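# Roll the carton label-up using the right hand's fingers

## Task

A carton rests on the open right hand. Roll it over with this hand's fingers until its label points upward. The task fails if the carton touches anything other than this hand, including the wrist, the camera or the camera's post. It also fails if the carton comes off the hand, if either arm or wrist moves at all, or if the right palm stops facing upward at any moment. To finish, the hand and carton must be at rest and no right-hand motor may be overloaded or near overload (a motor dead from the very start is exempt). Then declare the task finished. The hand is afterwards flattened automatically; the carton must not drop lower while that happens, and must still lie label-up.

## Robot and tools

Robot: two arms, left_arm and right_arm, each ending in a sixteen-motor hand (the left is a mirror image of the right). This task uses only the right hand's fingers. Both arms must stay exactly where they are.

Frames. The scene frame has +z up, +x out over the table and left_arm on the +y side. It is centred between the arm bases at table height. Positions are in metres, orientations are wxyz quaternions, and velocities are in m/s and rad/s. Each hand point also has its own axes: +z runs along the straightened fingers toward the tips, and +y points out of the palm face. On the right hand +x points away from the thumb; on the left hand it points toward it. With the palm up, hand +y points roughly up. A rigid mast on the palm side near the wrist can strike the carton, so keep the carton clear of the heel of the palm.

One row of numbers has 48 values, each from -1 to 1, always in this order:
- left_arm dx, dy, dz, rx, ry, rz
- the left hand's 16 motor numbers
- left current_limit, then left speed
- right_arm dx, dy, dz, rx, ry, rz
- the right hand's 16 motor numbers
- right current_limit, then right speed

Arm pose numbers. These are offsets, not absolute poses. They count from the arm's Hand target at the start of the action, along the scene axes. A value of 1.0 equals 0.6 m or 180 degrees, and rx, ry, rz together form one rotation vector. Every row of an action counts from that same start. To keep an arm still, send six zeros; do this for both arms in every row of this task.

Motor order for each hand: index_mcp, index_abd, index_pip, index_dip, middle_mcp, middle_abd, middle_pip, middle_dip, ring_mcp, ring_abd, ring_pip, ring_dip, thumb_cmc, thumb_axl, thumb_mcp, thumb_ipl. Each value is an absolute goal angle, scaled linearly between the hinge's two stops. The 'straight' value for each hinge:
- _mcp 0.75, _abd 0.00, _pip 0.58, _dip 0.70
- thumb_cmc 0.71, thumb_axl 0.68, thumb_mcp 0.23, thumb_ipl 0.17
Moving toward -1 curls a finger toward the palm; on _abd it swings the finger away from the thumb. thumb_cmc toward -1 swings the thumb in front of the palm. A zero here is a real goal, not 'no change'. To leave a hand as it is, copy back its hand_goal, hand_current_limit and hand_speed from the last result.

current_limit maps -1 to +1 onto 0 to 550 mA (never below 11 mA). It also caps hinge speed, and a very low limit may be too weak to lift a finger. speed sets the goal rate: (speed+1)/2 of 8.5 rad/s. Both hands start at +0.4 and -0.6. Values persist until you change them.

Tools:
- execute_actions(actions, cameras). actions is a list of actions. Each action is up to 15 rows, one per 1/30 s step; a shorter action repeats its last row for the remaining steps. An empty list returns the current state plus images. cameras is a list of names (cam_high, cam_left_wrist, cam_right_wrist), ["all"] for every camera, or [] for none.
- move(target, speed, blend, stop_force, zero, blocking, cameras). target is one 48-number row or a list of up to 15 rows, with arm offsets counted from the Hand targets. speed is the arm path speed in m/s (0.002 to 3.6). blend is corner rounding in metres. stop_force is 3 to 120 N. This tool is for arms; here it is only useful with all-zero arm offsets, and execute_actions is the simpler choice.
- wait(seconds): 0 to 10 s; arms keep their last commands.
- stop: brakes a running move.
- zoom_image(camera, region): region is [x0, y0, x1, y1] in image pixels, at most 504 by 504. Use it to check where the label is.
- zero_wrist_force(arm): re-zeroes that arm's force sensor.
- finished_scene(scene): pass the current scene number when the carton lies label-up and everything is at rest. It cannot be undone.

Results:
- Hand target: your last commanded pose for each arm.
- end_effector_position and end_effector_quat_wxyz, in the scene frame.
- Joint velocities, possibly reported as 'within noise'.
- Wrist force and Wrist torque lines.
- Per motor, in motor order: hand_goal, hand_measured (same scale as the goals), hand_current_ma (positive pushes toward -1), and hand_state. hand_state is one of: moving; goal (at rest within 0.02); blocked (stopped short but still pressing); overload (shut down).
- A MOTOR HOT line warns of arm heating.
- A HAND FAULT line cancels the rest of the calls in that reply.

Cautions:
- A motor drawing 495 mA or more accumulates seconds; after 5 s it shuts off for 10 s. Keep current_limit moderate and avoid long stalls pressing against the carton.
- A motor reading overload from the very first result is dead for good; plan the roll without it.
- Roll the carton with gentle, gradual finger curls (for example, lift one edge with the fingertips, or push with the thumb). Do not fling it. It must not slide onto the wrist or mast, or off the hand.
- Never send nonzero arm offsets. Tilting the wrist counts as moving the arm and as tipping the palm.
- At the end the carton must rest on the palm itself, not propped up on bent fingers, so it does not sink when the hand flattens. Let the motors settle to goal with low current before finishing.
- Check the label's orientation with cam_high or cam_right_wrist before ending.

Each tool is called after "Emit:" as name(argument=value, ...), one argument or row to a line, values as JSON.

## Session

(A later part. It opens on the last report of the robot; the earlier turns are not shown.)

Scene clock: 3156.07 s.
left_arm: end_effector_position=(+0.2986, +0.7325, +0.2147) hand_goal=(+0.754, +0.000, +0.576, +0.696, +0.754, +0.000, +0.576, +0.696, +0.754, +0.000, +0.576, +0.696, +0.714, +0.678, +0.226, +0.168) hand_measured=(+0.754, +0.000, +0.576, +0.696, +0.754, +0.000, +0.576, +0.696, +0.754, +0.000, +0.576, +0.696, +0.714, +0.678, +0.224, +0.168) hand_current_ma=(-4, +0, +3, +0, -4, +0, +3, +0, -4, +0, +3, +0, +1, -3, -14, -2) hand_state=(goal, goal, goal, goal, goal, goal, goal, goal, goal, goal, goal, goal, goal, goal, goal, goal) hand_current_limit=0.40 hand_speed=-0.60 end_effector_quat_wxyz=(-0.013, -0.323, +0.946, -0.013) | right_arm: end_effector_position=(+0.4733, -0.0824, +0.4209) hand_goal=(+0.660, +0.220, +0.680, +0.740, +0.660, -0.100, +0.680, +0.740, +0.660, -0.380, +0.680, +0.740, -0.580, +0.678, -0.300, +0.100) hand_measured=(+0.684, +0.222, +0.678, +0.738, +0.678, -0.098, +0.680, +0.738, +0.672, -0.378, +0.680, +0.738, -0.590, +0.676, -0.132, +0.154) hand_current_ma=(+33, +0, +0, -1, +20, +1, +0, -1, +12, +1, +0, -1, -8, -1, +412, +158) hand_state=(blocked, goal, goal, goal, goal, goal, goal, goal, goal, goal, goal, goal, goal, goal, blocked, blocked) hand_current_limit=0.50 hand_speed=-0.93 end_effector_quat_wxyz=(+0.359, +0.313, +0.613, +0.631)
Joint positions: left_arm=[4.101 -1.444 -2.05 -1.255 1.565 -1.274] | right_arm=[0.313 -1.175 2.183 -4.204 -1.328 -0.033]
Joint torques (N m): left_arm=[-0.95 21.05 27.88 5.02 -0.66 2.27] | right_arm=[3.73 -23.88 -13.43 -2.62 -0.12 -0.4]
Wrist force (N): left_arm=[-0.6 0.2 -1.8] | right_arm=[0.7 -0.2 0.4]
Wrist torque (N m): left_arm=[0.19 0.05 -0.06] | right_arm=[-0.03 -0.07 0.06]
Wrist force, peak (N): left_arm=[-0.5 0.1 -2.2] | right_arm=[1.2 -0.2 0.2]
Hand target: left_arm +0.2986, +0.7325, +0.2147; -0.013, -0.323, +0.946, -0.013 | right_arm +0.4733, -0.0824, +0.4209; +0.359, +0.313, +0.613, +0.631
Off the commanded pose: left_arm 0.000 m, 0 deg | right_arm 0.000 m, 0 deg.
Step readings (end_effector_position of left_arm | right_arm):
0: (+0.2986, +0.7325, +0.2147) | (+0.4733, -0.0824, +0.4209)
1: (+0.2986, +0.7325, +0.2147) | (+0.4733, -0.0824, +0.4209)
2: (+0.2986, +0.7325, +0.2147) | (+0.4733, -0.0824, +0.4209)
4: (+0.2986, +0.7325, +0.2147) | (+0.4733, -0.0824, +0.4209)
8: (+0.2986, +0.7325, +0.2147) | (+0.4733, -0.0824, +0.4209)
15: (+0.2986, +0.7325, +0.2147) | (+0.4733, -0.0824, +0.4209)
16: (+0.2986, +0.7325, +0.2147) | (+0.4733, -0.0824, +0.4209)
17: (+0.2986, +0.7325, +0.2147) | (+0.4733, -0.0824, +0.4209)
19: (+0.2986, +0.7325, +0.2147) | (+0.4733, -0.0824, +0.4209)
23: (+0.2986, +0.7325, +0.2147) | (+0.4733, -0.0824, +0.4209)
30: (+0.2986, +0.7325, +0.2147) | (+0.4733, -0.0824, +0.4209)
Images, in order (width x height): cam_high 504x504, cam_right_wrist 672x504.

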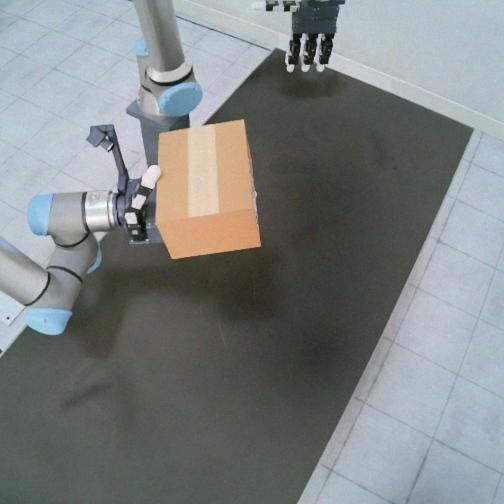

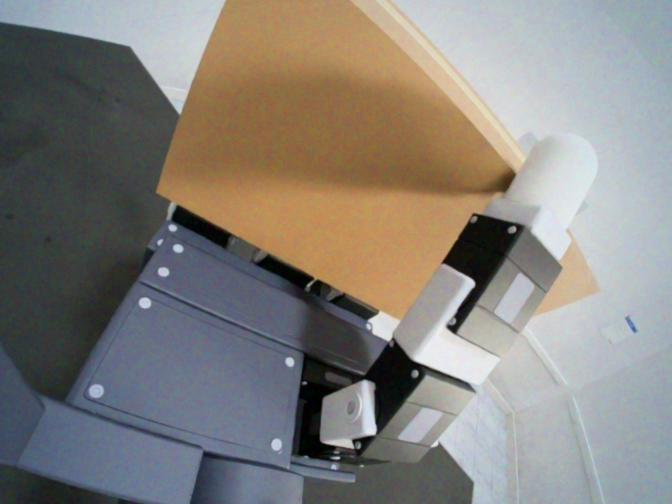

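Emit:
execute_actions(
  actions=[
    [[0,0,0,0,0,0,0.754,0,0.576,0.696,0.754,0,0.576,0.696,0.754,0,0.576,0.696,0.714,0.678,0.226,0.168,0.4,-0.6,0,0,0,0,0,0,0.66,0.36,0.68,0.74,0.66,0.05,0.68,0.74,0.66,-0.23,0.68,0.74,-0.58,0.678,-0.3,0.1,0.5,-0.9]],
    [[0,0,0,0,0,0,0.754,0,0.576,0.696,0.754,0,0.576,0.696,0.754,0,0.576,0.696,0.714,0.678,0.226,0.168,0.4,-0.6,0,0,0,0,0,0,0.66,0.22,0.68,0.74,0.66,-0.1,0.68,0.74,0.66,-0.38,0.68,0.74,-0.58,0.678,-0.32,0.08,0.5,-0.9]],
    [[0,0,0,0,0,0,0.754,0,0.576,0.696,0.754,0,0.576,0.696,0.754,0,0.576,0.696,0.714,0.678,0.226,0.168,0.4,-0.6,0,0,0,0,0,0,0.66,0.36,0.68,0.74,0.66,0.05,0.68,0.74,0.66,-0.23,0.68,0.74,-0.58,0.678,-0.34,0.05,0.5,-0.9]],
    [[0,0,0,0,0,0,0.754,0,0.576,0.696,0.754,0,0.576,0.696,0.754,0,0.576,0.696,0.714,0.678,0.226,0.168,0.4,-0.6,0,0,0,0,0,0,0.66,0.22,0.68,0.74,0.66,-0.1,0.68,0.74,0.66,-0.38,0.68,0.74,-0.58,0.678,-0.34,0.05,0.5,-0.9]],
  ],
  cameras=["cam_high","cam_right_wrist"],
)

Emit:
zoom_image(
  camera="cam_high",
  region=[80, 80, 290, 270],
)

Scene clock: 3179.83 s.
left_arm: end_effector_position=(+0.2986, +0.7325, +0.2147) hand_goal=(+0.754, +0.000, +0.576, +0.696, +0.754, +0.000, +0.576, +0.696, +0.754, +0.000, +0.576, +0.696, +0.714, +0.678, +0.226, +0.168) hand_measured=(+0.754, +0.000, +0.576, +0.696, +0.754, +0.000, +0.576, +0.696, +0.754, +0.000, +0.576, +0.696, +0.714, +0.678, +0.224, +0.168) hand_current_ma=(-4, +0, +3, +0, -4, +0, +3, +0, -4, +0, +3, +0, +1, -3, -14, -2) hand_state=(goal, goal, goal, goal, goal, goal, goal, goal, goal, goal, goal, goal, goal, goal, goal, goal) hand_current_limit=0.40 hand_speed=-0.60 end_effector_quat_wxyz=(-0.013, -0.323, +0.946, -0.013) | right_arm: end_effector_position=(+0.4733, -0.0824, +0.4209) hand_goal=(+0.660, +0.220, +0.680, +0.740, +0.660, -0.100, +0.680, +0.740, +0.660, -0.380, +0.680, +0.740, -0.580, +0.678, -0.340, +0.050) hand_measured=(+0.684, +0.224, +0.680, +0.738, +0.678, -0.096, +0.680, +0.738, +0.672, -0.376, +0.680, +0.738, -0.584, +0.676, -0.138, +0.126) hand_current_ma=(+33, +2, +0, -1, +21, +2, +0, -1, +12, +1, +0, -1, -2, -1, +413, +272) hand_state=(blocked, goal, goal, goal, goal, goal, goal, goal, goal, goal, goal, goal, goal, goal, blocked, blocked) hand_current_limit=0.50 hand_speed=-0.90 end_effector_quat_wxyz=(+0.359, +0.313, +0.613, +0.631)
Joint positions: left_arm=[4.101 -1.444 -2.05 -1.255 1.565 -1.274] | right_arm=[0.313 -1.175 2.183 -4.204 -1.328 -0.033]
Joint torques (N m): left_arm=[-0.63 21.27 27.93 5.1 -0.61 2.03] | right_arm=[4.73 -23.79 -12.17 -2.65 0.43 -0.59]
Wrist force (N): left_arm=[-0.2 0.1 -1.7] | right_arm=[0.8 -0.2 0.2]
Wrist torque (N m): left_arm=[0.18 0.00 -0.03] | right_arm=[-0.01 -0.08 0.07]
Wrist force, peak (N): left_arm=[-0.6 0.2 -2.2] | right_arm=[1.1 0.1 0.3]
Hand target: left_arm +0.2986, +0.7325, +0.2147; -0.013, -0.323, +0.946, -0.013 | right_arm +0.4733, -0.0824, +0.4209; +0.359, +0.313, +0.613, +0.631
Off the commanded pose: left_arm 0.000 m, 0 deg | right_arm 0.000 m, 0 deg.
Step readings (end_effector_position of left_arm | right_arm):
0: (+0.2986, +0.7325, +0.2147) | (+0.4733, -0.0824, +0.4209)
1: (+0.2986, +0.7325, +0.2147) | (+0.4733, -0.0824, +0.4209)
2: (+0.2986, +0.7325, +0.2147) | (+0.4733, -0.0824, +0.4209)
4: (+0.2986, +0.7325, +0.2147) | (+0.4733, -0.0824, +0.4209)
8: (+0.2986, +0.7325, +0.2147) | (+0.4733, -0.0824, +0.4209)
15: (+0.2986, +0.7325, +0.2147) | (+0.4733, -0.0824, +0.4209)
16: (+0.2986, +0.7325, +0.2147) | (+0.4733, -0.0824, +0.4209)
17: (+0.2986, +0.7325, +0.2147) | (+0.4733, -0.0824, +0.4209)
19: (+0.2986, +0.7325, +0.2147) | (+0.4733, -0.0824, +0.4209)
23: (+0.2986, +0.7325, +0.2147) | (+0.4733, -0.0824, +0.4209)
30: (+0.2986, +0.7325, +0.2147) | (+0.4733, -0.0824, +0.4209)
31: (+0.2986, +0.7325, +0.2147) | (+0.4733, -0.0824, +0.4209)
32: (+0.2986, +0.7325, +0.2147) | (+0.4733, -0.0824, +0.4209)
34: (+0.2986, +0.7325, +0.2147) | (+0.4733, -0.0824, +0.4209)
38: (+0.2986, +0.7325, +0.2147) | (+0.4733, -0.0824, +0.4209)
45: (+0.2986, +0.7325, +0.2147) | (+0.4733, -0.0824, +0.4209)
46: (+0.2986, +0.7325, +0.2147) | (+0.4733, -0.0824, +0.4209)
47: (+0.2986, +0.7325, +0.2147) | (+0.4733, -0.0824, +0.4209)
49: (+0.2986, +0.7325, +0.2147) | (+0.4733, -0.0824, +0.4209)
53: (+0.2986, +0.7325, +0.2147) | (+0.4733, -0.0824, +0.4209)
60: (+0.2986, +0.7325, +0.2147) | (+0.4733, -0.0824, +0.4209)
Images, in order (width x height): cam_high 504x504, cam_right_wrist 672x504.

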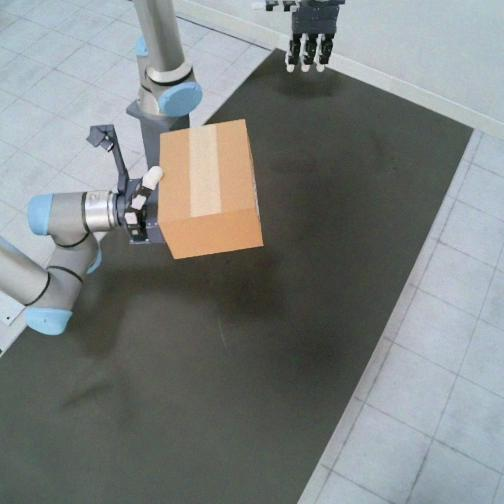

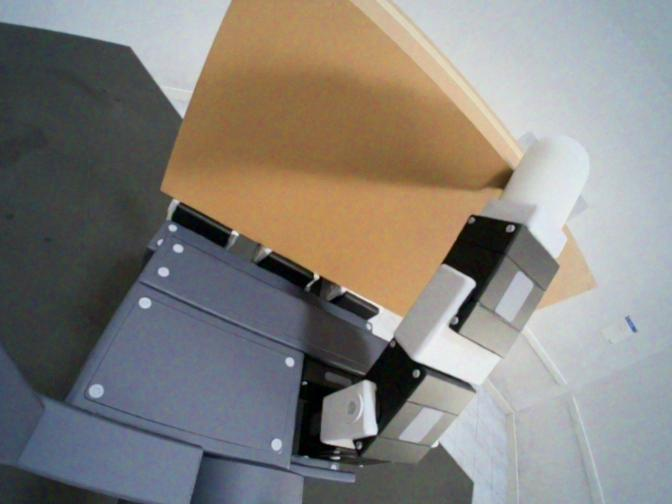

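Scaled by 2.400.

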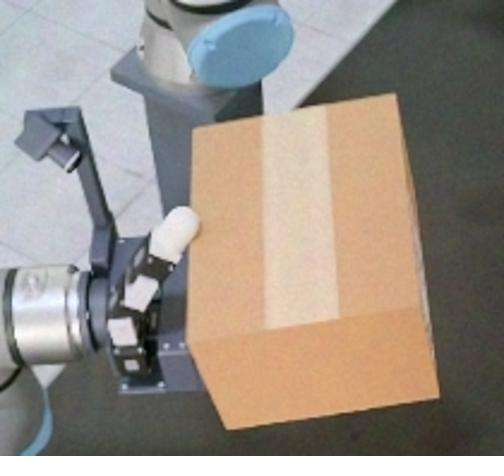

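Emit:
execute_actions(
  actions=[
    [[0,0,0,0,0,0,0.754,0,0.576,0.696,0.754,0,0.576,0.696,0.754,0,0.576,0.696,0.714,0.678,0.226,0.168,0.4,-0.6,0,0,0,0,0,0,0.66,0.22,0.6,0.98,0.66,-0.1,0.6,0.98,0.66,-0.38,0.6,0.98,-0.58,0.678,-0.2,0.1,0.5,-0.92]],
    [[0,0,0,0,0,0,0.754,0,0.576,0.696,0.754,0,0.576,0.696,0.754,0,0.576,0.696,0.714,0.678,0.226,0.168,0.4,-0.6,0,0,0,0,0,0,0.66,0.22,0.6,0.98,0.66,-0.1,0.6,0.98,0.66,-0.38,0.6,0.98,-0.58,0.678,-0.25,0.08,0.6,-0.93]],
    [[0,0,0,0,0,0,0.754,0,0.576,0.696,0.754,0,0.576,0.696,0.754,0,0.576,0.696,0.714,0.678,0.226,0.168,0.4,-0.6,0,0,0,0,0,0,0.66,0.22,0.6,0.98,0.66,-0.1,0.6,0.98,0.66,-0.38,0.6,0.98,-0.58,0.678,-0.35,0.05,0.65,-0.93]],
  ],
  cameras=["cam_high","cam_right_wrist"],
)

Emit:
zoom_image(
  camera="cam_high",
  region=[80, 80, 290, 270],
)

Scene clock: 3234.87 s.
left_arm: end_effector_position=(+0.2986, +0.7325, +0.2147) hand_goal=(+0.754, +0.000, +0.576, +0.696, +0.754, +0.000, +0.576, +0.696, +0.754, +0.000, +0.576, +0.696, +0.714, +0.678, +0.226, +0.168) hand_measured=(+0.754, +0.000, +0.576, +0.696, +0.754, +0.000, +0.576, +0.696, +0.754, +0.000, +0.576, +0.696, +0.714, +0.678, +0.224, +0.168) hand_current_ma=(-4, +0, +3, +0, -4, +0, +3, +0, -4, +0, +3, +0, +1, -3, -14, -2) hand_state=(goal, goal, goal, goal, goal, goal, goal, goal, goal, goal, goal, goal, goal, goal, goal, goal) hand_current_limit=0.40 hand_speed=-0.60 end_effector_quat_wxyz=(-0.013, -0.323, +0.946, -0.013) | right_arm: end_effector_position=(+0.4733, -0.0824, +0.4209) hand_goal=(+0.660, +0.220, +0.600, +0.980, +0.660, -0.100, +0.600, +0.980, +0.660, -0.380, +0.600, +0.980, -0.580, +0.678, -0.350, +0.050) hand_measured=(+0.684, +0.222, +0.606, +0.978, +0.678, -0.098, +0.606, +0.978, +0.672, -0.378, +0.608, +0.978, -0.584, +0.676, -0.140, +0.122) hand_current_ma=(+33, +1, +4, -1, +21, +1, +4, -1, +12, +1, +5, -1, -2, -1, +454, +250) hand_state=(blocked, goal, goal, goal, goal, goal, goal, goal, goal, goal, goal, goal, goal, goal, blocked, blocked) hand_current_limit=0.65 hand_speed=-0.93 end_effector_quat_wxyz=(+0.359, +0.313, +0.613, +0.631)
Joint positions: left_arm=[4.101 -1.444 -2.05 -1.255 1.565 -1.274] | right_arm=[0.313 -1.175 2.183 -4.204 -1.328 -0.033]
Joint torques (N m): left_arm=[-0.92 20.9 28.35 4.97 -0.62 2.18] | right_arm=[8.17 -22.18 -10.38 -2.31 1.27 -0.94]
Wrist force (N): left_arm=[-0.6 0.1 -1.9] | right_arm=[0.5 0.0 0.2]
Wrist torque (N m): left_arm=[0.18 0.05 -0.06] | right_arm=[-0.01 -0.05 0.05]
Wrist force, peak (N): left_arm=[-0.7 0.2 -2.2] | right_arm=[1.0 -0.1 0.5]
Hand target: left_arm +0.2986, +0.7325, +0.2147; -0.013, -0.323, +0.946, -0.013 | right_arm +0.4733, -0.0824, +0.4209; +0.359, +0.313, +0.613, +0.631
Off the commanded pose: left_arm 0.000 m, 0 deg | right_arm 0.000 m, 0 deg.
Step readings (end_effector_position of left_arm | right_arm):
0: (+0.2986, +0.7325, +0.2147) | (+0.4733, -0.0824, +0.4209)
1: (+0.2986, +0.7325, +0.2147) | (+0.4733, -0.0824, +0.4209)
2: (+0.2986, +0.7325, +0.2147) | (+0.4733, -0.0824, +0.4209)
4: (+0.2986, +0.7325, +0.2147) | (+0.4733, -0.0824, +0.4209)
8: (+0.2986, +0.7325, +0.2147) | (+0.4733, -0.0824, +0.4209)
15: (+0.2986, +0.7325, +0.2147) | (+0.4733, -0.0824, +0.4209)
16: (+0.2986, +0.7325, +0.2147) | (+0.4733, -0.0824, +0.4209)
17: (+0.2986, +0.7325, +0.2147) | (+0.4733, -0.0824, +0.4209)
19: (+0.2986, +0.7325, +0.2147) | (+0.4733, -0.0824, +0.4209)
23: (+0.2986, +0.7325, +0.2147) | (+0.4733, -0.0824, +0.4209)
30: (+0.2986, +0.7325, +0.2147) | (+0.4733, -0.0824, +0.4209)
31: (+0.2986, +0.7325, +0.2147) | (+0.4733, -0.0824, +0.4209)
32: (+0.2986, +0.7325, +0.2147) | (+0.4733, -0.0824, +0.4209)
34: (+0.2986, +0.7325, +0.2147) | (+0.4733, -0.0824, +0.4209)
38: (+0.2986, +0.7325, +0.2147) | (+0.4733, -0.0824, +0.4209)
45: (+0.2986, +0.7325, +0.2147) | (+0.4733, -0.0824, +0.4209)
Images, in order (width x height): cam_high 504x504, cam_right_wrist 672x504.

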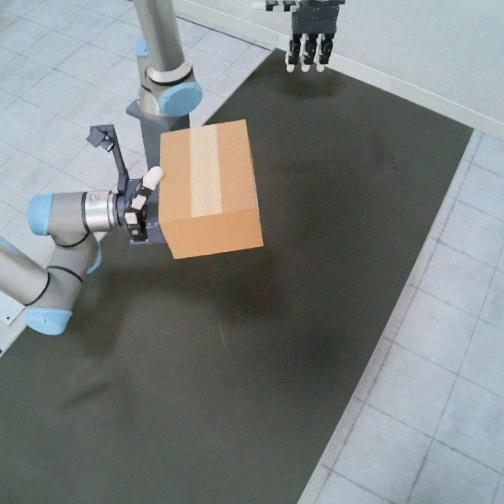

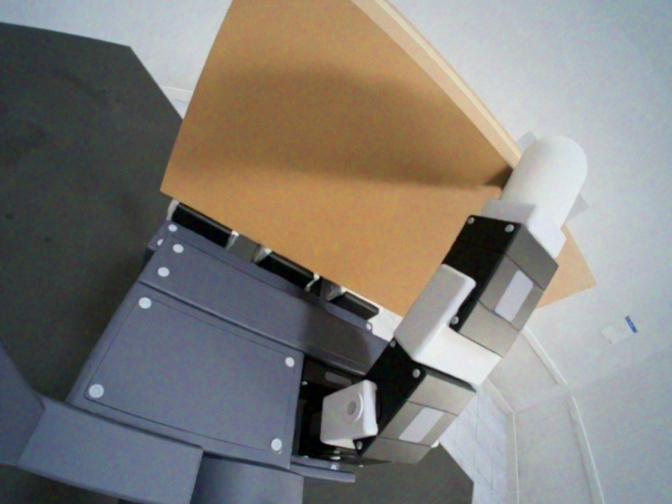

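Scaled by 2.400.

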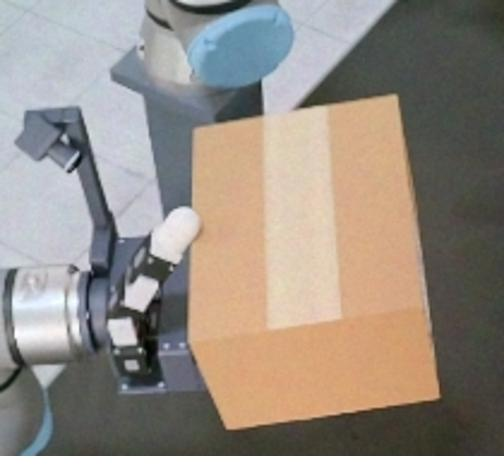

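Emit:
execute_actions(
  actions=[
    [[0,0,0,0,0,0,0.754,0,0.576,0.696,0.754,0,0.576,0.696,0.754,0,0.576,0.696,0.714,0.678,0.226,0.168,0.4,-0.6,0,0,0,0,0,0,0.72,0.22,0.48,0.98,0.72,-0.1,0.48,0.98,0.72,-0.38,0.48,0.98,-0.58,0.678,-0.2,0.1,0.5,-0.92]],
    [[0,0,0,0,0,0,0.754,0,0.576,0.696,0.754,0,0.576,0.696,0.754,0,0.576,0.696,0.714,0.678,0.226,0.168,0.4,-0.6,0,0,0,0,0,0,0.79,0.22,0.34,0.98,0.79,-0.1,0.34,0.98,0.79,-0.38,0.34,0.98,-0.58,0.678,-0.25,0.08,0.5,-0.93]],
    [[0,0,0,0,0,0,0.754,0,0.576,0.696,0.754,0,0.576,0.696,0.754,0,0.576,0.696,0.714,0.678,0.226,0.168,0.4,-0.6,0,0,0,0,0,0,0.79,0.22,0.34,0.98,0.79,-0.1,0.34,0.98,0.79,-0.38,0.34,0.98,-0.58,0.678,-0.35,0.05,0.5,-0.94]],
  ],
  cameras=["cam_high","cam_right_wrist"],
)

Emit:
zoom_image(
  camera="cam_high",
  region=[80, 80, 290, 270],
)

Scene clock: 3257.60 s.
left_arm: end_effector_position=(+0.2986, +0.7325, +0.2147) hand_goal=(+0.754, +0.000, +0.576, +0.696, +0.754, +0.000, +0.576, +0.696, +0.754, +0.000, +0.576, +0.696, +0.714, +0.678, +0.226, +0.168) hand_measured=(+0.754, +0.000, +0.576, +0.696, +0.754, +0.000, +0.576, +0.696, +0.754, +0.000, +0.576, +0.696, +0.714, +0.678, +0.224, +0.168) hand_current_ma=(-4, +0, +3, +0, -4, +0, +3, +0, -4, +0, +3, +0, +1, -3, -14, -2) hand_state=(goal, goal, goal, goal, goal, goal, goal, goal, goal, goal, goal, goal, goal, goal, goal, goal) hand_current_limit=0.40 hand_speed=-0.60 end_effector_quat_wxyz=(-0.013, -0.323, +0.946, -0.013) | right_arm: end_effector_position=(+0.4733, -0.0824, +0.4209) hand_goal=(+0.790, +0.220, +0.340, +0.980, +0.790, -0.100, +0.340, +0.980, +0.790, -0.380, +0.340, +0.980, -0.580, +0.678, -0.350, +0.050) hand_measured=(+0.812, +0.222, +0.356, +0.978, +0.804, -0.098, +0.354, +0.978, +0.802, -0.378, +0.352, +0.978, -0.580, +0.676, -0.342, +0.056) hand_current_ma=(+27, +0, +17, -1, +13, +1, +13, -1, +10, +1, +11, -1, +0, +0, +8, +7) hand_state=(blocked, goal, goal, goal, goal, goal, goal, goal, goal, goal, goal, goal, goal, goal, goal, goal) hand_current_limit=0.50 hand_speed=-0.94 end_effector_quat_wxyz=(+0.359, +0.313, +0.613, +0.631)
Joint positions: left_arm=[4.101 -1.444 -2.05 -1.255 1.565 -1.274] | right_arm=[0.313 -1.175 2.183 -4.204 -1.328 -0.033]
Joint torques (N m): left_arm=[-0.64 21.04 27.89 4.93 -0.55 2.23] | right_arm=[8.64 -22.45 -9.78 -2.04 0.88 -1.23]
Wrist force (N): left_arm=[-0.5 0.3 -2.0] | right_arm=[0.8 -0.2 0.2]
Wrist torque (N m): left_arm=[0.21 0.03 -0.05] | right_arm=[0.01 -0.08 0.07]
Wrist force, peak (N): left_arm=[-0.5 0.1 -2.3] | right_arm=[1.2 0.0 0.6]
Hand target: left_arm +0.2986, +0.7325, +0.2147; -0.013, -0.323, +0.946, -0.013 | right_arm +0.4733, -0.0824, +0.4209; +0.359, +0.313, +0.613, +0.631
Off the commanded pose: left_arm 0.000 m, 0 deg | right_arm 0.000 m, 0 deg.
Step readings (end_effector_position of left_arm | right_arm):
0: (+0.2986, +0.7325, +0.2147) | (+0.4733, -0.0824, +0.4209)
1: (+0.2986, +0.7325, +0.2147) | (+0.4733, -0.0824, +0.4209)
2: (+0.2986, +0.7325, +0.2147) | (+0.4733, -0.0824, +0.4209)
4: (+0.2986, +0.7325, +0.2147) | (+0.4733, -0.0824, +0.4209)
8: (+0.2986, +0.7325, +0.2147) | (+0.4733, -0.0824, +0.4209)
15: (+0.2986, +0.7325, +0.2147) | (+0.4733, -0.0824, +0.4209)
16: (+0.2986, +0.7325, +0.2147) | (+0.4733, -0.0824, +0.4209)
17: (+0.2986, +0.7325, +0.2147) | (+0.4733, -0.0824, +0.4209)
19: (+0.2986, +0.7325, +0.2147) | (+0.4733, -0.0824, +0.4209)
23: (+0.2986, +0.7325, +0.2147) | (+0.4733, -0.0824, +0.4209)
30: (+0.2986, +0.7325, +0.2147) | (+0.4733, -0.0824, +0.4209)
31: (+0.2986, +0.7325, +0.2147) | (+0.4733, -0.0824, +0.4209)
32: (+0.2986, +0.7325, +0.2147) | (+0.4733, -0.0824, +0.4209)
34: (+0.2986, +0.7325, +0.2147) | (+0.4733, -0.0824, +0.4209)
38: (+0.2986, +0.7325, +0.2147) | (+0.4733, -0.0824, +0.4209)
45: (+0.2986, +0.7325, +0.2147) | (+0.4733, -0.0824, +0.4209)
Images, in order (width x height): cam_high 504x504, cam_right_wrist 672x504.

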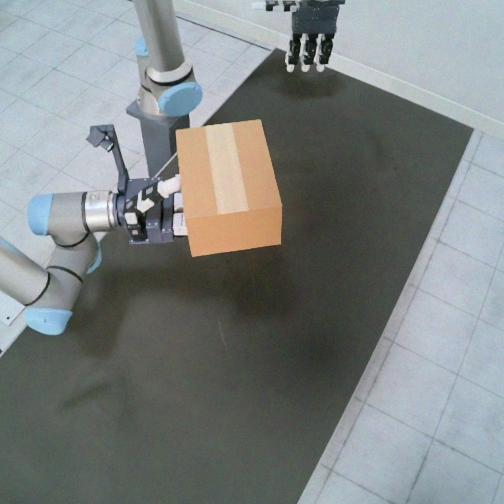

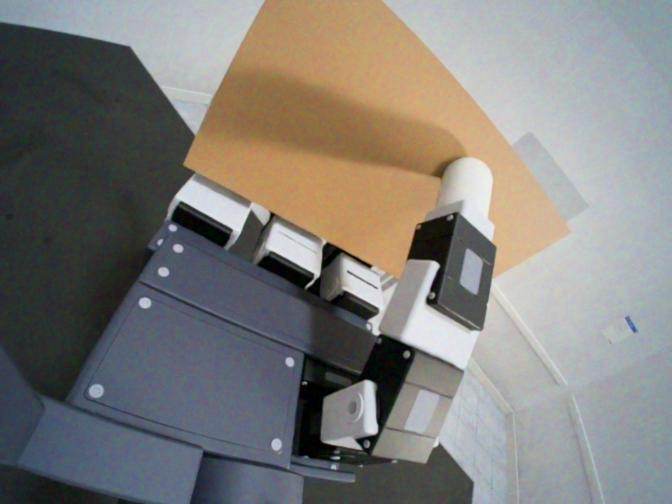

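Scaled by 2.400.

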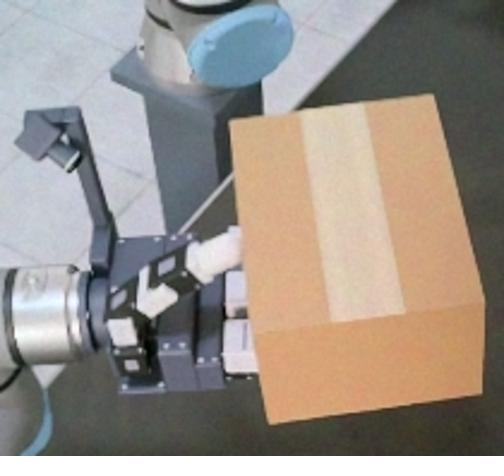

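Emit:
execute_actions(
  actions=[
    [[0,0,0,0,0,0,0.754,0,0.576,0.696,0.754,0,0.576,0.696,0.754,0,0.576,0.696,0.714,0.678,0.226,0.168,0.4,-0.6,0,0,0,0,0,0,0.79,0.22,0.34,0.98,0.79,-0.10,0.34,0.98,0.79,-0.38,0.34,0.98,-0.58,0.678,-0.35,0.05,0.5,-0.94]],
  ],
  cameras=["cam_high","cam_right_wrist"],
)

Emit:
zoom_image(
  camera="cam_high",
  region=[80, 80, 290, 270],
)

Scene clock: 3300.10 s.
left_arm: end_effector_position=(+0.2986, +0.7325, +0.2147) hand_goal=(+0.754, +0.000, +0.576, +0.696, +0.754, +0.000, +0.576, +0.696, +0.754, +0.000, +0.576, +0.696, +0.714, +0.678, +0.226, +0.168) hand_measured=(+0.754, +0.000, +0.576, +0.696, +0.754, +0.000, +0.576, +0.696, +0.754, +0.000, +0.576, +0.696, +0.714, +0.678, +0.224, +0.168) hand_current_ma=(-4, +0, +3, +0, -4, +0, +3, +0, -4, +0, +3, +0, +1, -3, -14, -2) hand_state=(goal, goal, goal, goal, goal, goal, goal, goal, goal, goal, goal, goal, goal, goal, goal, goal) hand_current_limit=0.40 hand_speed=-0.60 end_effector_quat_wxyz=(-0.013, -0.323, +0.946, -0.013) | right_arm: end_effector_position=(+0.4733, -0.0824, +0.4209) hand_goal=(+0.790, +0.220, +0.340, +0.980, +0.790, -0.100, +0.340, +0.980, +0.790, -0.380, +0.340, +0.980, -0.580, +0.678, -0.350, +0.050) hand_measured=(+0.812, +0.222, +0.356, +0.978, +0.804, -0.098, +0.354, +0.978, +0.802, -0.378, +0.352, +0.978, -0.580, +0.676, -0.342, +0.056) hand_current_ma=(+27, +0, +17, -1, +13, +1, +13, -1, +10, +1, +11, -1, +0, +0, +8, +7) hand_state=(blocked, goal, goal, goal, goal, goal, goal, goal, goal, goal, goal, goal, goal, goal, goal, goal) hand_current_limit=0.50 hand_speed=-0.94 end_effector_quat_wxyz=(+0.359, +0.313, +0.613, +0.631)
Joint positions: left_arm=[4.101 -1.444 -2.05 -1.255 1.565 -1.274] | right_arm=[0.313 -1.175 2.183 -4.204 -1.328 -0.033]
Joint torques (N m): left_arm=[-1.05 21.03 28.08 5.01 -0.65 2.3] | right_arm=[8.28 -23.06 -7.7 -2.26 0.73 -1.78]
Wrist force (N): left_arm=[-0.6 0.4 -2.1] | right_arm=[0.7 0.1 0.5]
Wrist torque (N m): left_arm=[0.24 0.05 -0.07] | right_arm=[0.03 -0.07 0.07]
Wrist force, peak (N): left_arm=[-0.4 0.2 -2.2] | right_arm=[1.2 0.1 0.4]
Hand target: left_arm +0.2986, +0.7325, +0.2147; -0.013, -0.323, +0.946, -0.013 | right_arm +0.4733, -0.0824, +0.4209; +0.359, +0.313, +0.613, +0.631
Off the commanded pose: left_arm 0.000 m, 0 deg | right_arm 0.000 m, 0 deg.
Step readings (end_effector_position of left_arm | right_arm):
0: (+0.2986, +0.7325, +0.2147) | (+0.4733, -0.0824, +0.4209)
1: (+0.2986, +0.7325, +0.2147) | (+0.4733, -0.0824, +0.4209)
2: (+0.2986, +0.7325, +0.2147) | (+0.4733, -0.0824, +0.4209)
4: (+0.2986, +0.7325, +0.2147) | (+0.4733, -0.0824, +0.4209)
8: (+0.2986, +0.7325, +0.2147) | (+0.4733, -0.0824, +0.4209)
15: (+0.2986, +0.7325, +0.2147) | (+0.4733, -0.0824, +0.4209)
Images, in order (width x height): cam_high 504x504, cam_right_wrist 672x504.

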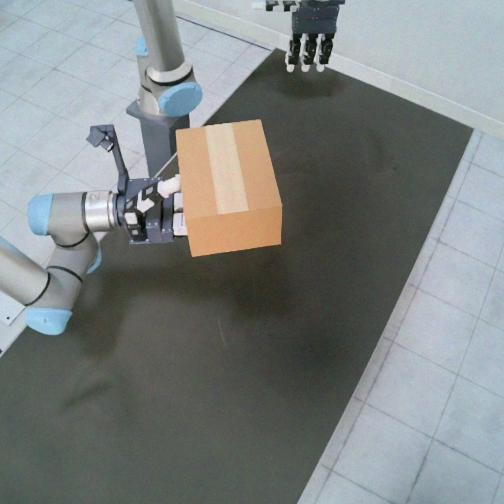

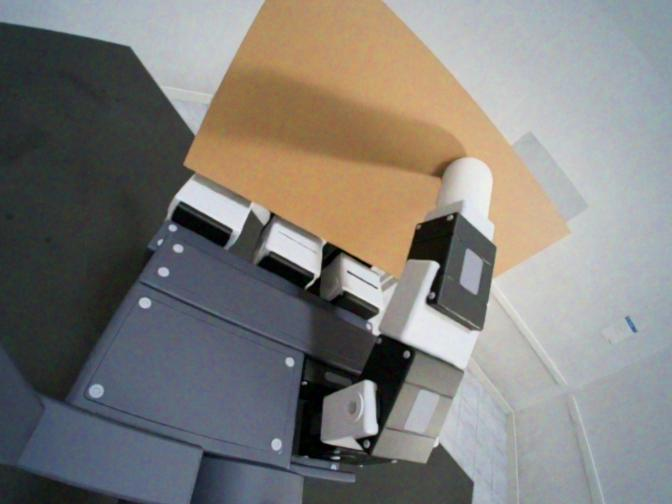

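Scaled by 2.400.

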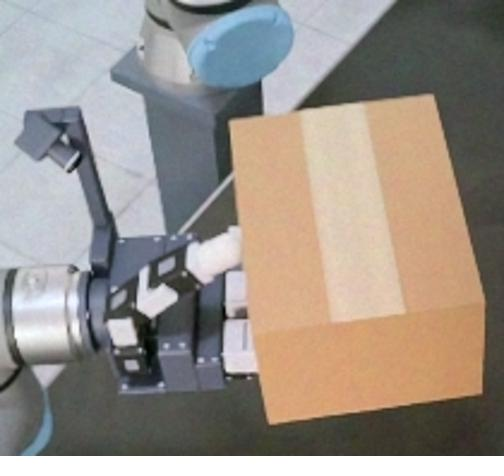

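Emit:
execute_actions(
  actions=[
    [[0,0,0,0,0,0,0.754,0,0.576,0.696,0.754,0,0.576,0.696,0.754,0,0.576,0.696,0.714,0.678,0.226,0.168,0.4,-0.6,0,0,0,0,0,0,0.79,0.22,0.34,0.98,0.79,-0.10,0.34,0.98,0.79,-0.30,0.34,0.98,-0.58,0.678,-0.43,0.05,0.5,-0.95]],
    [[0,0,0,0,0,0,0.754,0,0.576,0.696,0.754,0,0.576,0.696,0.754,0,0.576,0.696,0.714,0.678,0.226,0.168,0.4,-0.6,0,0,0,0,0,0,0.79,0.22,0.34,0.98,0.79,-0.10,0.34,0.98,0.79,-0.25,0.34,0.98,-0.58,0.678,-0.50,0.05,0.5,-0.95]],
  ],
  cameras=["cam_high","cam_right_wrist"],
)

Emit:
zoom_image(
  camera="cam_high",
  region=[80, 80, 290, 270],
)

Scene clock: 3369.67 s.
left_arm: end_effector_position=(+0.2986, +0.7325, +0.2147) hand_goal=(+0.754, +0.000, +0.576, +0.696, +0.754, +0.000, +0.576, +0.696, +0.754, +0.000, +0.576, +0.696, +0.714, +0.678, +0.226, +0.168) hand_measured=(+0.754, +0.000, +0.576, +0.696, +0.754, +0.000, +0.576, +0.696, +0.754, +0.000, +0.576, +0.696, +0.714, +0.678, +0.224, +0.168) hand_current_ma=(-4, +0, +3, +0, -4, +0, +3, +0, -4, +0, +3, +0, +1, -3, -14, -2) hand_state=(goal, goal, goal, goal, goal, goal, goal, goal, goal, goal, goal, goal, goal, goal, goal, goal) hand_current_limit=0.40 hand_speed=-0.60 end_effector_quat_wxyz=(-0.013, -0.323, +0.946, -0.013) | right_arm: end_effector_position=(+0.4733, -0.0824, +0.4209) hand_goal=(+0.790, +0.220, +0.340, +0.980, +0.790, -0.100, +0.340, +0.980, +0.790, -0.250, +0.340, +0.980, -0.580, +0.678, -0.500, +0.050) hand_measured=(+0.812, +0.222, +0.354, +0.978, +0.806, -0.098, +0.354, +0.978, +0.802, -0.254, +0.350, +0.978, -0.580, +0.676, -0.502, +0.052) hand_current_ma=(+27, +0, +13, -1, +16, +1, +13, -1, +10, -2, +8, -1, +0, +0, -1, +0) hand_state=(blocked, goal, goal, goal, goal, goal, goal, goal, goal, goal, goal, goal, goal, goal, goal, goal) hand_current_limit=0.50 hand_speed=-0.95 end_effector_quat_wxyz=(+0.359, +0.313, +0.613, +0.631)
Joint positions: left_arm=[4.101 -1.444 -2.05 -1.255 1.565 -1.274] | right_arm=[0.313 -1.175 2.183 -4.204 -1.328 -0.033]
Joint torques (N m): left_arm=[-1.1 21.1 28.11 5.01 -0.78 2.15] | right_arm=[7.8 -23.02 -7.79 -2.49 0.48 -2.21]
Wrist force (N): left_arm=[-0.5 0.1 -1.9] | right_arm=[0.9 -0.1 0.2]
Wrist torque (N m): left_arm=[0.20 0.04 -0.05] | right_arm=[0.06 -0.09 0.08]
Wrist force, peak (N): left_arm=[-0.4 0.3 -2.3] | right_arm=[1.2 -0.3 0.4]
Hand target: left_arm +0.2986, +0.7325, +0.2147; -0.013, -0.323, +0.946, -0.013 | right_arm +0.4733, -0.0824, +0.4209; +0.359, +0.313, +0.613, +0.631
Off the commanded pose: left_arm 0.000 m, 0 deg | right_arm 0.000 m, 0 deg.
Step readings (end_effector_position of left_arm | right_arm):
0: (+0.2986, +0.7325, +0.2147) | (+0.4733, -0.0824, +0.4209)
1: (+0.2986, +0.7325, +0.2147) | (+0.4733, -0.0824, +0.4209)
2: (+0.2986, +0.7325, +0.2147) | (+0.4733, -0.0824, +0.4209)
4: (+0.2986, +0.7325, +0.2147) | (+0.4733, -0.0824, +0.4209)
8: (+0.2986, +0.7325, +0.2147) | (+0.4733, -0.0824, +0.4209)
15: (+0.2986, +0.7325, +0.2147) | (+0.4733, -0.0824, +0.4209)
16: (+0.2986, +0.7325, +0.2147) | (+0.4733, -0.0824, +0.4209)
17: (+0.2986, +0.7325, +0.2147) | (+0.4733, -0.0824, +0.4209)
19: (+0.2986, +0.7325, +0.2147) | (+0.4733, -0.0824, +0.4209)
23: (+0.2986, +0.7325, +0.2147) | (+0.4733, -0.0824, +0.4209)
30: (+0.2986, +0.7325, +0.2147) | (+0.4733, -0.0824, +0.4209)
Images, in order (width x height): cam_high 504x504, cam_right_wrist 672x504.

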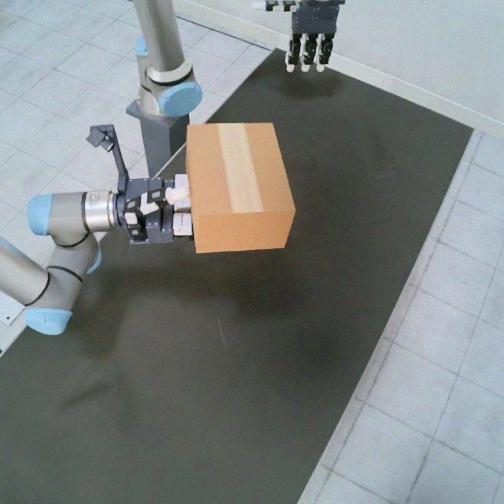

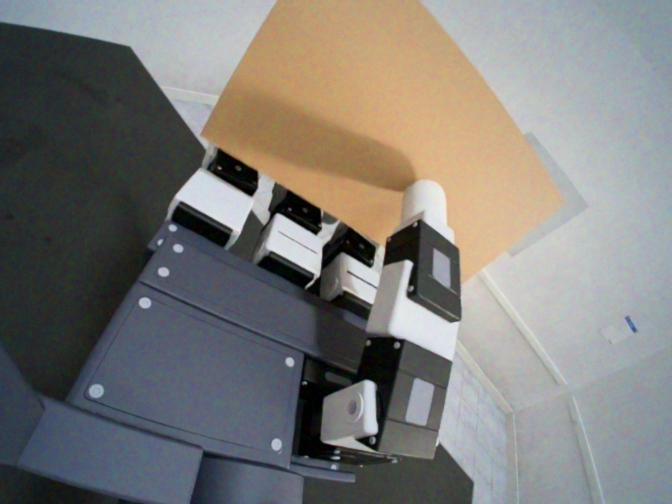

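Scaled by 2.400.

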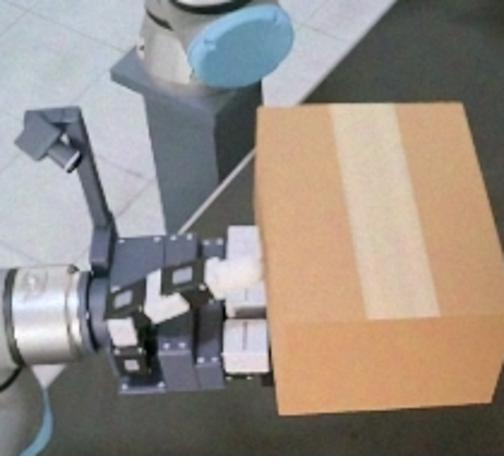

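Emit:
execute_actions(
  actions=[
    [[0,0,0,0,0,0,0.754,0,0.576,0.696,0.754,0,0.576,0.696,0.754,0,0.576,0.696,0.714,0.678,0.226,0.168,0.4,-0.6,0,0,0,0,0,0,0.79,0.22,0.28,0.84,0.79,-0.10,0.28,0.84,0.79,-0.25,0.28,0.84,-0.58,0.678,-0.50,0.05,0.5,-0.95]],
    [[0,0,0,0,0,0,0.754,0,0.576,0.696,0.754,0,0.576,0.696,0.754,0,0.576,0.696,0.714,0.678,0.226,0.168,0.4,-0.6,0,0,0,0,0,0,0.79,0.22,0.22,0.74,0.79,-0.10,0.22,0.74,0.79,-0.25,0.22,0.74,-0.58,0.678,-0.48,0.05,0.5,-0.95]],
  ],
  cameras=["cam_high","cam_right_wrist"],
)

Emit:
zoom_image(
  camera="cam_high",
  region=[80, 80, 310, 270],
)

Scene clock: 3390.33 s.
left_arm: end_effector_position=(+0.2986, +0.7325, +0.2147) hand_goal=(+0.754, +0.000, +0.576, +0.696, +0.754, +0.000, +0.576, +0.696, +0.754, +0.000, +0.576, +0.696, +0.714, +0.678, +0.226, +0.168) hand_measured=(+0.754, +0.000, +0.576, +0.696, +0.754, +0.000, +0.576, +0.696, +0.754, +0.000, +0.576, +0.696, +0.714, +0.678, +0.224, +0.168) hand_current_ma=(-4, +0, +3, +0, -4, +0, +3, +0, -4, +0, +3, +0, +1, -3, -14, -2) hand_state=(goal, goal, goal, goal, goal, goal, goal, goal, goal, goal, goal, goal, goal, goal, goal, goal) hand_current_limit=0.40 hand_speed=-0.60 end_effector_quat_wxyz=(-0.013, -0.323, +0.946, -0.013) | right_arm: end_effector_position=(+0.4733, -0.0824, +0.4209) hand_goal=(+0.790, +0.220, +0.220, +0.740, +0.790, -0.100, +0.220, +0.740, +0.790, -0.250, +0.220, +0.740, -0.580, +0.678, -0.480, +0.050) hand_measured=(+0.816, +0.220, +0.250, +0.756, +0.806, -0.098, +0.240, +0.750, +0.802, -0.254, +0.234, +0.748, -0.580, +0.676, -0.476, +0.052) hand_current_ma=(+37, +0, +40, +16, +18, +0, +24, +8, +11, -1, +14, +6, +0, +0, +3, +1) hand_state=(blocked, goal, blocked, goal, goal, goal, blocked, goal, goal, goal, goal, goal, goal, goal, goal, goal) hand_current_limit=0.50 hand_speed=-0.95 end_effector_quat_wxyz=(+0.359, +0.313, +0.613, +0.631)
Joint positions: left_arm=[4.101 -1.444 -2.05 -1.255 1.565 -1.274] | right_arm=[0.313 -1.175 2.183 -4.204 -1.328 -0.033]
Joint torques (N m): left_arm=[-1.14 21.83 28.08 4.93 -0.63 2.19] | right_arm=[7.23 -23.07 -9.51 -2.35 0.66 -2.45]
Wrist force (N): left_arm=[-0.4 0.0 -1.8] | right_arm=[0.6 0.0 0.3]
Wrist torque (N m): left_arm=[0.17 0.03 -0.04] | right_arm=[0.05 -0.06 0.06]
Wrist force, peak (N): left_arm=[-0.4 0.2 -2.3] | right_arm=[1.2 -0.1 0.1]
Hand target: left_arm +0.2986, +0.7325, +0.2147; -0.013, -0.323, +0.946, -0.013 | right_arm +0.4733, -0.0824, +0.4209; +0.359, +0.313, +0.613, +0.631
Off the commanded pose: left_arm 0.000 m, 0 deg | right_arm 0.000 m, 0 deg.
Step readings (end_effector_position of left_arm | right_arm):
0: (+0.2986, +0.7325, +0.2147) | (+0.4733, -0.0824, +0.4209)
1: (+0.2986, +0.7325, +0.2147) | (+0.4733, -0.0824, +0.4209)
2: (+0.2986, +0.7325, +0.2147) | (+0.4733, -0.0824, +0.4209)
4: (+0.2986, +0.7325, +0.2147) | (+0.4733, -0.0824, +0.4209)
8: (+0.2986, +0.7325, +0.2147) | (+0.4733, -0.0824, +0.4209)
15: (+0.2986, +0.7325, +0.2147) | (+0.4733, -0.0824, +0.4209)
16: (+0.2986, +0.7325, +0.2147) | (+0.4733, -0.0824, +0.4209)
17: (+0.2986, +0.7325, +0.2147) | (+0.4733, -0.0824, +0.4209)
19: (+0.2986, +0.7325, +0.2147) | (+0.4733, -0.0824, +0.4209)
23: (+0.2986, +0.7325, +0.2147) | (+0.4733, -0.0824, +0.4209)
30: (+0.2986, +0.7325, +0.2147) | (+0.4733, -0.0824, +0.4209)
Images, in order (width x height): cam_high 504x504, cam_right_wrist 672x504.

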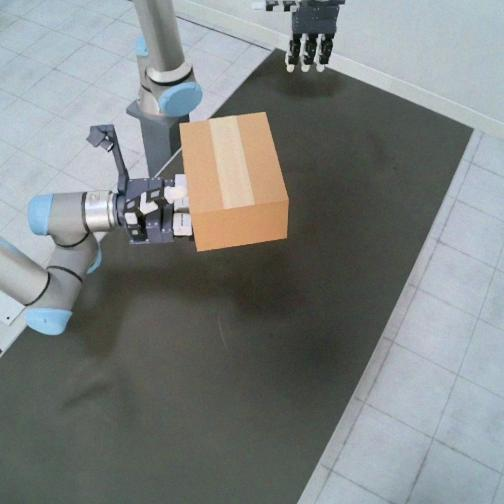

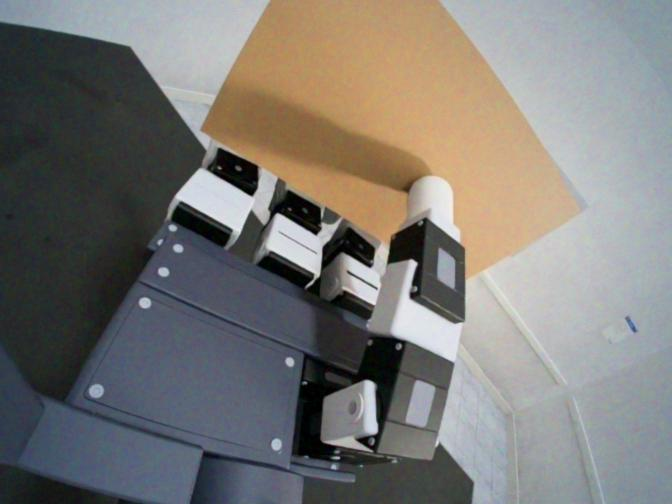

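Scaled by 2.191.

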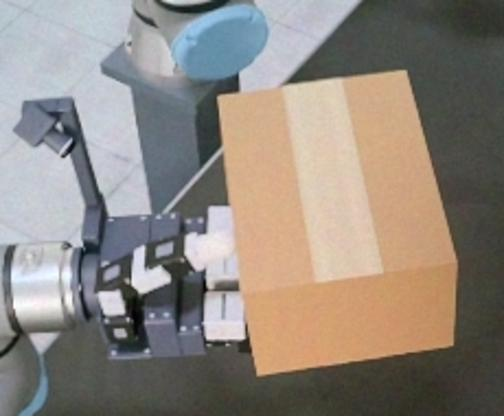

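Emit:
execute_actions(
  actions=[
    [[0,0,0,0,0,0,0.754,0,0.576,0.696,0.754,0,0.576,0.696,0.754,0,0.576,0.696,0.714,0.678,0.226,0.168,0.4,-0.6,0,0,0,0,0,0,0.79,0.22,0.20,0.72,0.79,-0.10,0.20,0.72,0.79,-0.25,0.20,0.72,-0.58,0.678,-0.38,-0.08,0.5,-0.95]],
    [[0,0,0,0,0,0,0.754,0,0.576,0.696,0.754,0,0.576,0.696,0.754,0,0.576,0.696,0.714,0.678,0.226,0.168,0.4,-0.6,0,0,0,0,0,0,0.79,0.22,0.17,0.70,0.79,-0.10,0.17,0.70,0.79,-0.25,0.17,0.70,-0.58,0.678,-0.28,-0.15,0.5,-0.95]],
    [[0,0,0,0,0,0,0.754,0,0.576,0.696,0.754,0,0.576,0.696,0.754,0,0.576,0.696,0.714,0.678,0.226,0.168,0.4,-0.6,0,0,0,0,0,0,0.79,0.22,0.14,0.70,0.79,-0.10,0.14,0.70,0.79,-0.25,0.14,0.70,-0.58,0.678,-0.20,-0.21,0.5,-0.95]],
  ],
  cameras=["cam_high","cam_right_wrist"],
)

Emit:
zoom_image(
  camera="cam_high",
  region=[80, 80, 310, 270],
)

Scene clock: 3505.73 s.
left_arm: end_effector_position=(+0.2986, +0.7325, +0.2147) hand_goal=(+0.754, +0.000, +0.576, +0.696, +0.754, +0.000, +0.576, +0.696, +0.754, +0.000, +0.576, +0.696, +0.714, +0.678, +0.226, +0.168) hand_measured=(+0.754, +0.000, +0.576, +0.696, +0.754, +0.000, +0.576, +0.696, +0.754, +0.000, +0.576, +0.696, +0.714, +0.678, +0.224, +0.168) hand_current_ma=(-4, +0, +3, +0, -4, +0, +3, +0, -4, +0, +3, +0, +1, -3, -14, -2) hand_state=(goal, goal, goal, goal, goal, goal, goal, goal, goal, goal, goal, goal, goal, goal, goal, goal) hand_current_limit=0.40 hand_speed=-0.60 end_effector_quat_wxyz=(-0.013, -0.323, +0.946, -0.013) | right_arm: end_effector_position=(+0.4733, -0.0824, +0.4209) hand_goal=(+0.790, +0.220, +0.140, +0.700, +0.790, -0.100, +0.140, +0.700, +0.790, -0.250, +0.140, +0.700, -0.580, +0.678, -0.200, -0.210) hand_measured=(+0.816, +0.222, +0.160, +0.710, +0.806, -0.102, +0.154, +0.706, +0.802, -0.254, +0.152, +0.704, -0.580, +0.676, -0.210, -0.210) hand_current_ma=(+37, +0, +21, +8, +18, +0, +12, +3, +11, -1, +10, +3, +0, +0, -12, +0) hand_state=(blocked, goal, goal, goal, goal, goal, goal, goal, goal, goal, goal, goal, goal, goal, goal, goal) hand_current_limit=0.50 hand_speed=-0.95 end_effector_quat_wxyz=(+0.359, +0.313, +0.613, +0.631)
Joint positions: left_arm=[4.101 -1.444 -2.05 -1.255 1.565 -1.274] | right_arm=[0.313 -1.175 2.183 -4.204 -1.328 -0.033]
Joint torques (N m): left_arm=[-0.85 21.86 27.56 5.01 -0.42 2.09] | right_arm=[0.91 -25.26 -9.34 -1.56 0.24 -0.82]
Wrist force (N): left_arm=[-0.5 0.1 -2.0] | right_arm=[0.9 0.1 0.1]
Wrist torque (N m): left_arm=[0.19 0.03 -0.05] | right_arm=[0.05 -0.08 0.08]
Wrist force, peak (N): left_arm=[-0.7 0.3 -2.3] | right_arm=[1.2 0.0 0.4]
Hand target: left_arm +0.2986, +0.7325, +0.2147; -0.013, -0.323, +0.946, -0.013 | right_arm +0.4733, -0.0824, +0.4209; +0.359, +0.313, +0.613, +0.631
Off the commanded pose: left_arm 0.000 m, 0 deg | right_arm 0.000 m, 0 deg.
Step readings (end_effector_position of left_arm | right_arm):
0: (+0.2986, +0.7325, +0.2147) | (+0.4733, -0.0824, +0.4209)
1: (+0.2986, +0.7325, +0.2147) | (+0.4733, -0.0824, +0.4209)
2: (+0.2986, +0.7325, +0.2147) | (+0.4733, -0.0824, +0.4209)
4: (+0.2986, +0.7325, +0.2147) | (+0.4733, -0.0824, +0.4209)
8: (+0.2986, +0.7325, +0.2147) | (+0.4733, -0.0824, +0.4209)
15: (+0.2986, +0.7325, +0.2147) | (+0.4733, -0.0824, +0.4209)
16: (+0.2986, +0.7325, +0.2147) | (+0.4733, -0.0824, +0.4209)
17: (+0.2986, +0.7325, +0.2147) | (+0.4733, -0.0824, +0.4209)
19: (+0.2986, +0.7325, +0.2147) | (+0.4733, -0.0824, +0.4209)
23: (+0.2986, +0.7325, +0.2147) | (+0.4733, -0.0824, +0.4209)
30: (+0.2986, +0.7325, +0.2147) | (+0.4733, -0.0824, +0.4209)
31: (+0.2986, +0.7325, +0.2147) | (+0.4733, -0.0824, +0.4209)
32: (+0.2986, +0.7325, +0.2147) | (+0.4733, -0.0824, +0.4209)
34: (+0.2986, +0.7325, +0.2147) | (+0.4733, -0.0824, +0.4209)
38: (+0.2986, +0.7325, +0.2147) | (+0.4733, -0.0824, +0.4209)
45: (+0.2986, +0.7325, +0.2147) | (+0.4733, -0.0824, +0.4209)
Images, in order (width x height): cam_high 504x504, cam_right_wrist 672x504.

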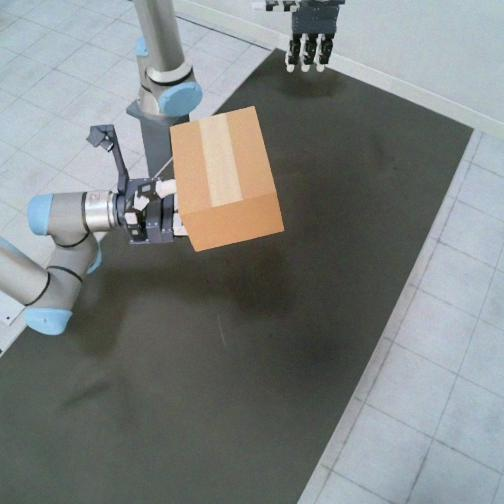

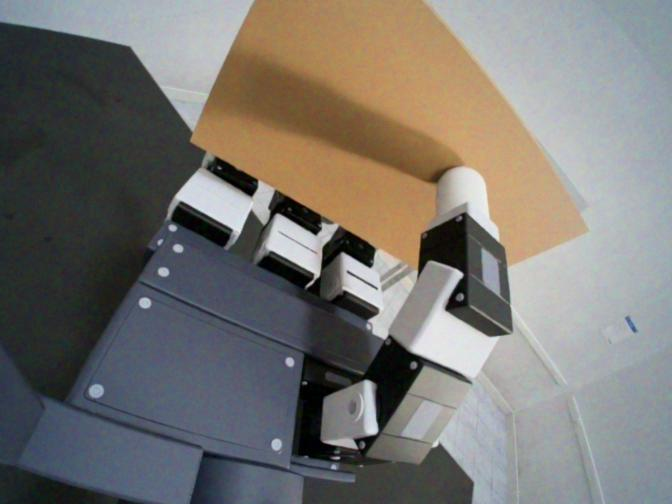

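Scaled by 2.191.

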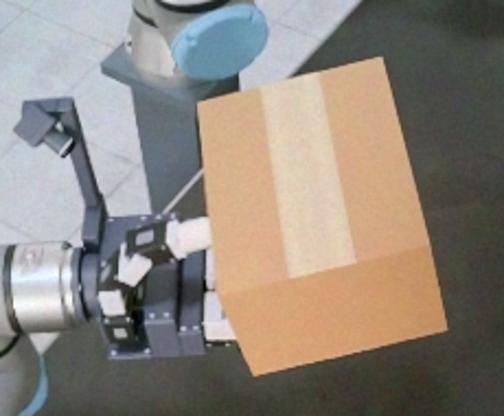

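Emit:
execute_actions(
  actions=[
    [[0,0,0,0,0,0,0.754,0,0.576,0.696,0.754,0,0.576,0.696,0.754,0,0.576,0.696,0.714,0.678,0.226,0.168,0.4,-0.6,0,0,0,0,0,0,0.79,0.22,0.12,0.70,0.79,-0.10,0.12,0.70,0.79,-0.25,0.12,0.70,-0.58,0.678,-0.15,-0.33,0.5,-0.95]],
    [[0,0,0,0,0,0,0.754,0,0.576,0.696,0.754,0,0.576,0.696,0.754,0,0.576,0.696,0.714,0.678,0.226,0.168,0.4,-0.6,0,0,0,0,0,0,0.79,0.22,0.10,0.70,0.79,-0.10,0.10,0.70,0.79,-0.25,0.10,0.70,-0.58,0.678,-0.10,-0.45,0.5,-0.95]],
    [[0,0,0,0,0,0,0.754,0,0.576,0.696,0.754,0,0.576,0.696,0.754,0,0.576,0.696,0.714,0.678,0.226,0.168,0.4,-0.6,0,0,0,0,0,0,0.79,0.22,0.07,0.70,0.79,-0.10,0.07,0.70,0.79,-0.25,0.07,0.70,-0.58,0.678,-0.045,-0.57,0.5,-0.95]],
  ],
  cameras=["cam_high","cam_right_wrist"],
)

Emit:
zoom_image(
  camera="cam_high",
  region=[80, 80, 310, 270],
)

Scene clock: 3525.00 s.
left_arm: end_effector_position=(+0.2986, +0.7325, +0.2147) hand_goal=(+0.754, +0.000, +0.576, +0.696, +0.754, +0.000, +0.576, +0.696, +0.754, +0.000, +0.576, +0.696, +0.714, +0.678, +0.226, +0.168) hand_measured=(+0.754, +0.000, +0.576, +0.696, +0.754, +0.000, +0.576, +0.696, +0.754, +0.000, +0.576, +0.696, +0.714, +0.678, +0.224, +0.168) hand_current_ma=(-4, +0, +3, +0, -4, +0, +3, +0, -4, +0, +3, +0, +1, -3, -14, -2) hand_state=(goal, goal, goal, goal, goal, goal, goal, goal, goal, goal, goal, goal, goal, goal, goal, goal) hand_current_limit=0.40 hand_speed=-0.60 end_effector_quat_wxyz=(-0.013, -0.323, +0.946, -0.013) | right_arm: end_effector_position=(+0.4733, -0.0824, +0.4209) hand_goal=(+0.790, +0.220, +0.070, +0.700, +0.790, -0.100, +0.070, +0.700, +0.790, -0.250, +0.070, +0.700, -0.580, +0.678, -0.044, -0.570) hand_measured=(+0.830, +0.216, +0.094, +0.712, +0.812, -0.102, +0.084, +0.706, +0.804, -0.254, +0.082, +0.704, -0.580, +0.678, -0.018, -0.552) hand_current_ma=(+73, -1, +30, +11, +30, +0, +12, +3, +13, -1, +11, +3, +0, +0, +49, +28) hand_state=(blocked, goal, blocked, goal, blocked, goal, goal, goal, goal, goal, goal, goal, goal, goal, blocked, goal) hand_current_limit=0.50 hand_speed=-0.95 end_effector_quat_wxyz=(+0.359, +0.313, +0.613, +0.631)
Joint positions: left_arm=[4.101 -1.444 -2.05 -1.255 1.565 -1.274] | right_arm=[0.313 -1.175 2.183 -4.204 -1.328 -0.033]
Joint torques (N m): left_arm=[-0.59 21.08 28.37 4.81 -0.61 2.22] | right_arm=[0.99 -25.97 -9.13 -1.44 -0.08 -0.89]
Wrist force (N): left_arm=[-0.3 0.4 -1.9] | right_arm=[1.0 0.1 0.4]
Wrist torque (N m): left_arm=[0.23 0.01 -0.04] | right_arm=[0.02 -0.10 0.09]
Wrist force, peak (N): left_arm=[-0.6 0.2 -2.3] | right_arm=[1.2 -0.2 0.3]
Hand target: left_arm +0.2986, +0.7325, +0.2147; -0.013, -0.323, +0.946, -0.013 | right_arm +0.4733, -0.0824, +0.4209; +0.359, +0.313, +0.613, +0.631
Off the commanded pose: left_arm 0.000 m, 0 deg | right_arm 0.000 m, 0 deg.
Step readings (end_effector_position of left_arm | right_arm):
0: (+0.2986, +0.7325, +0.2147) | (+0.4733, -0.0824, +0.4209)
1: (+0.2986, +0.7325, +0.2147) | (+0.4733, -0.0824, +0.4209)
2: (+0.2986, +0.7325, +0.2147) | (+0.4733, -0.0824, +0.4209)
4: (+0.2986, +0.7325, +0.2147) | (+0.4733, -0.0824, +0.4209)
8: (+0.2986, +0.7325, +0.2147) | (+0.4733, -0.0824, +0.4209)
15: (+0.2986, +0.7325, +0.2147) | (+0.4733, -0.0824, +0.4209)
16: (+0.2986, +0.7325, +0.2147) | (+0.4733, -0.0824, +0.4209)
17: (+0.2986, +0.7325, +0.2147) | (+0.4733, -0.0824, +0.4209)
19: (+0.2986, +0.7325, +0.2147) | (+0.4733, -0.0824, +0.4209)
23: (+0.2986, +0.7325, +0.2147) | (+0.4733, -0.0824, +0.4209)
30: (+0.2986, +0.7325, +0.2147) | (+0.4733, -0.0824, +0.4209)
31: (+0.2986, +0.7325, +0.2147) | (+0.4733, -0.0824, +0.4209)
32: (+0.2986, +0.7325, +0.2147) | (+0.4733, -0.0824, +0.4209)
34: (+0.2986, +0.7325, +0.2147) | (+0.4733, -0.0824, +0.4209)
38: (+0.2986, +0.7325, +0.2147) | (+0.4733, -0.0824, +0.4209)
45: (+0.2986, +0.7325, +0.2147) | (+0.4733, -0.0824, +0.4209)
Images, in order (width x height): cam_high 504x504, cam_right_wrist 672x504.

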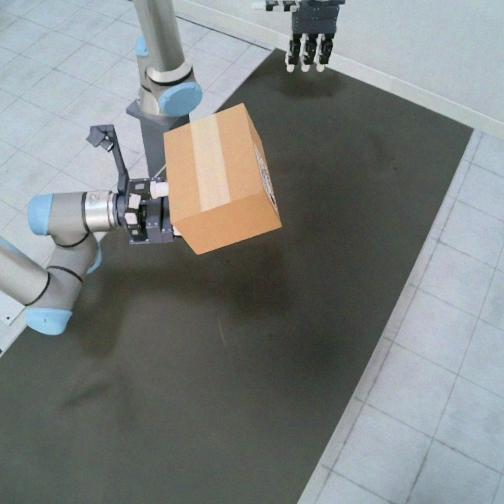

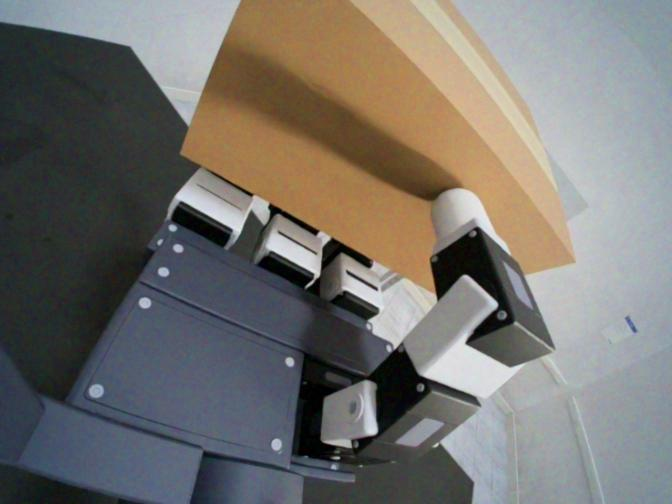

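Scaled by 2.191.

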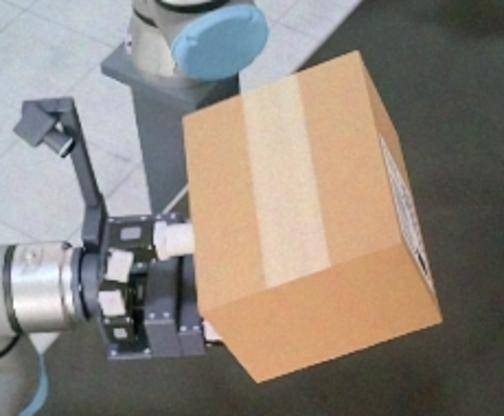

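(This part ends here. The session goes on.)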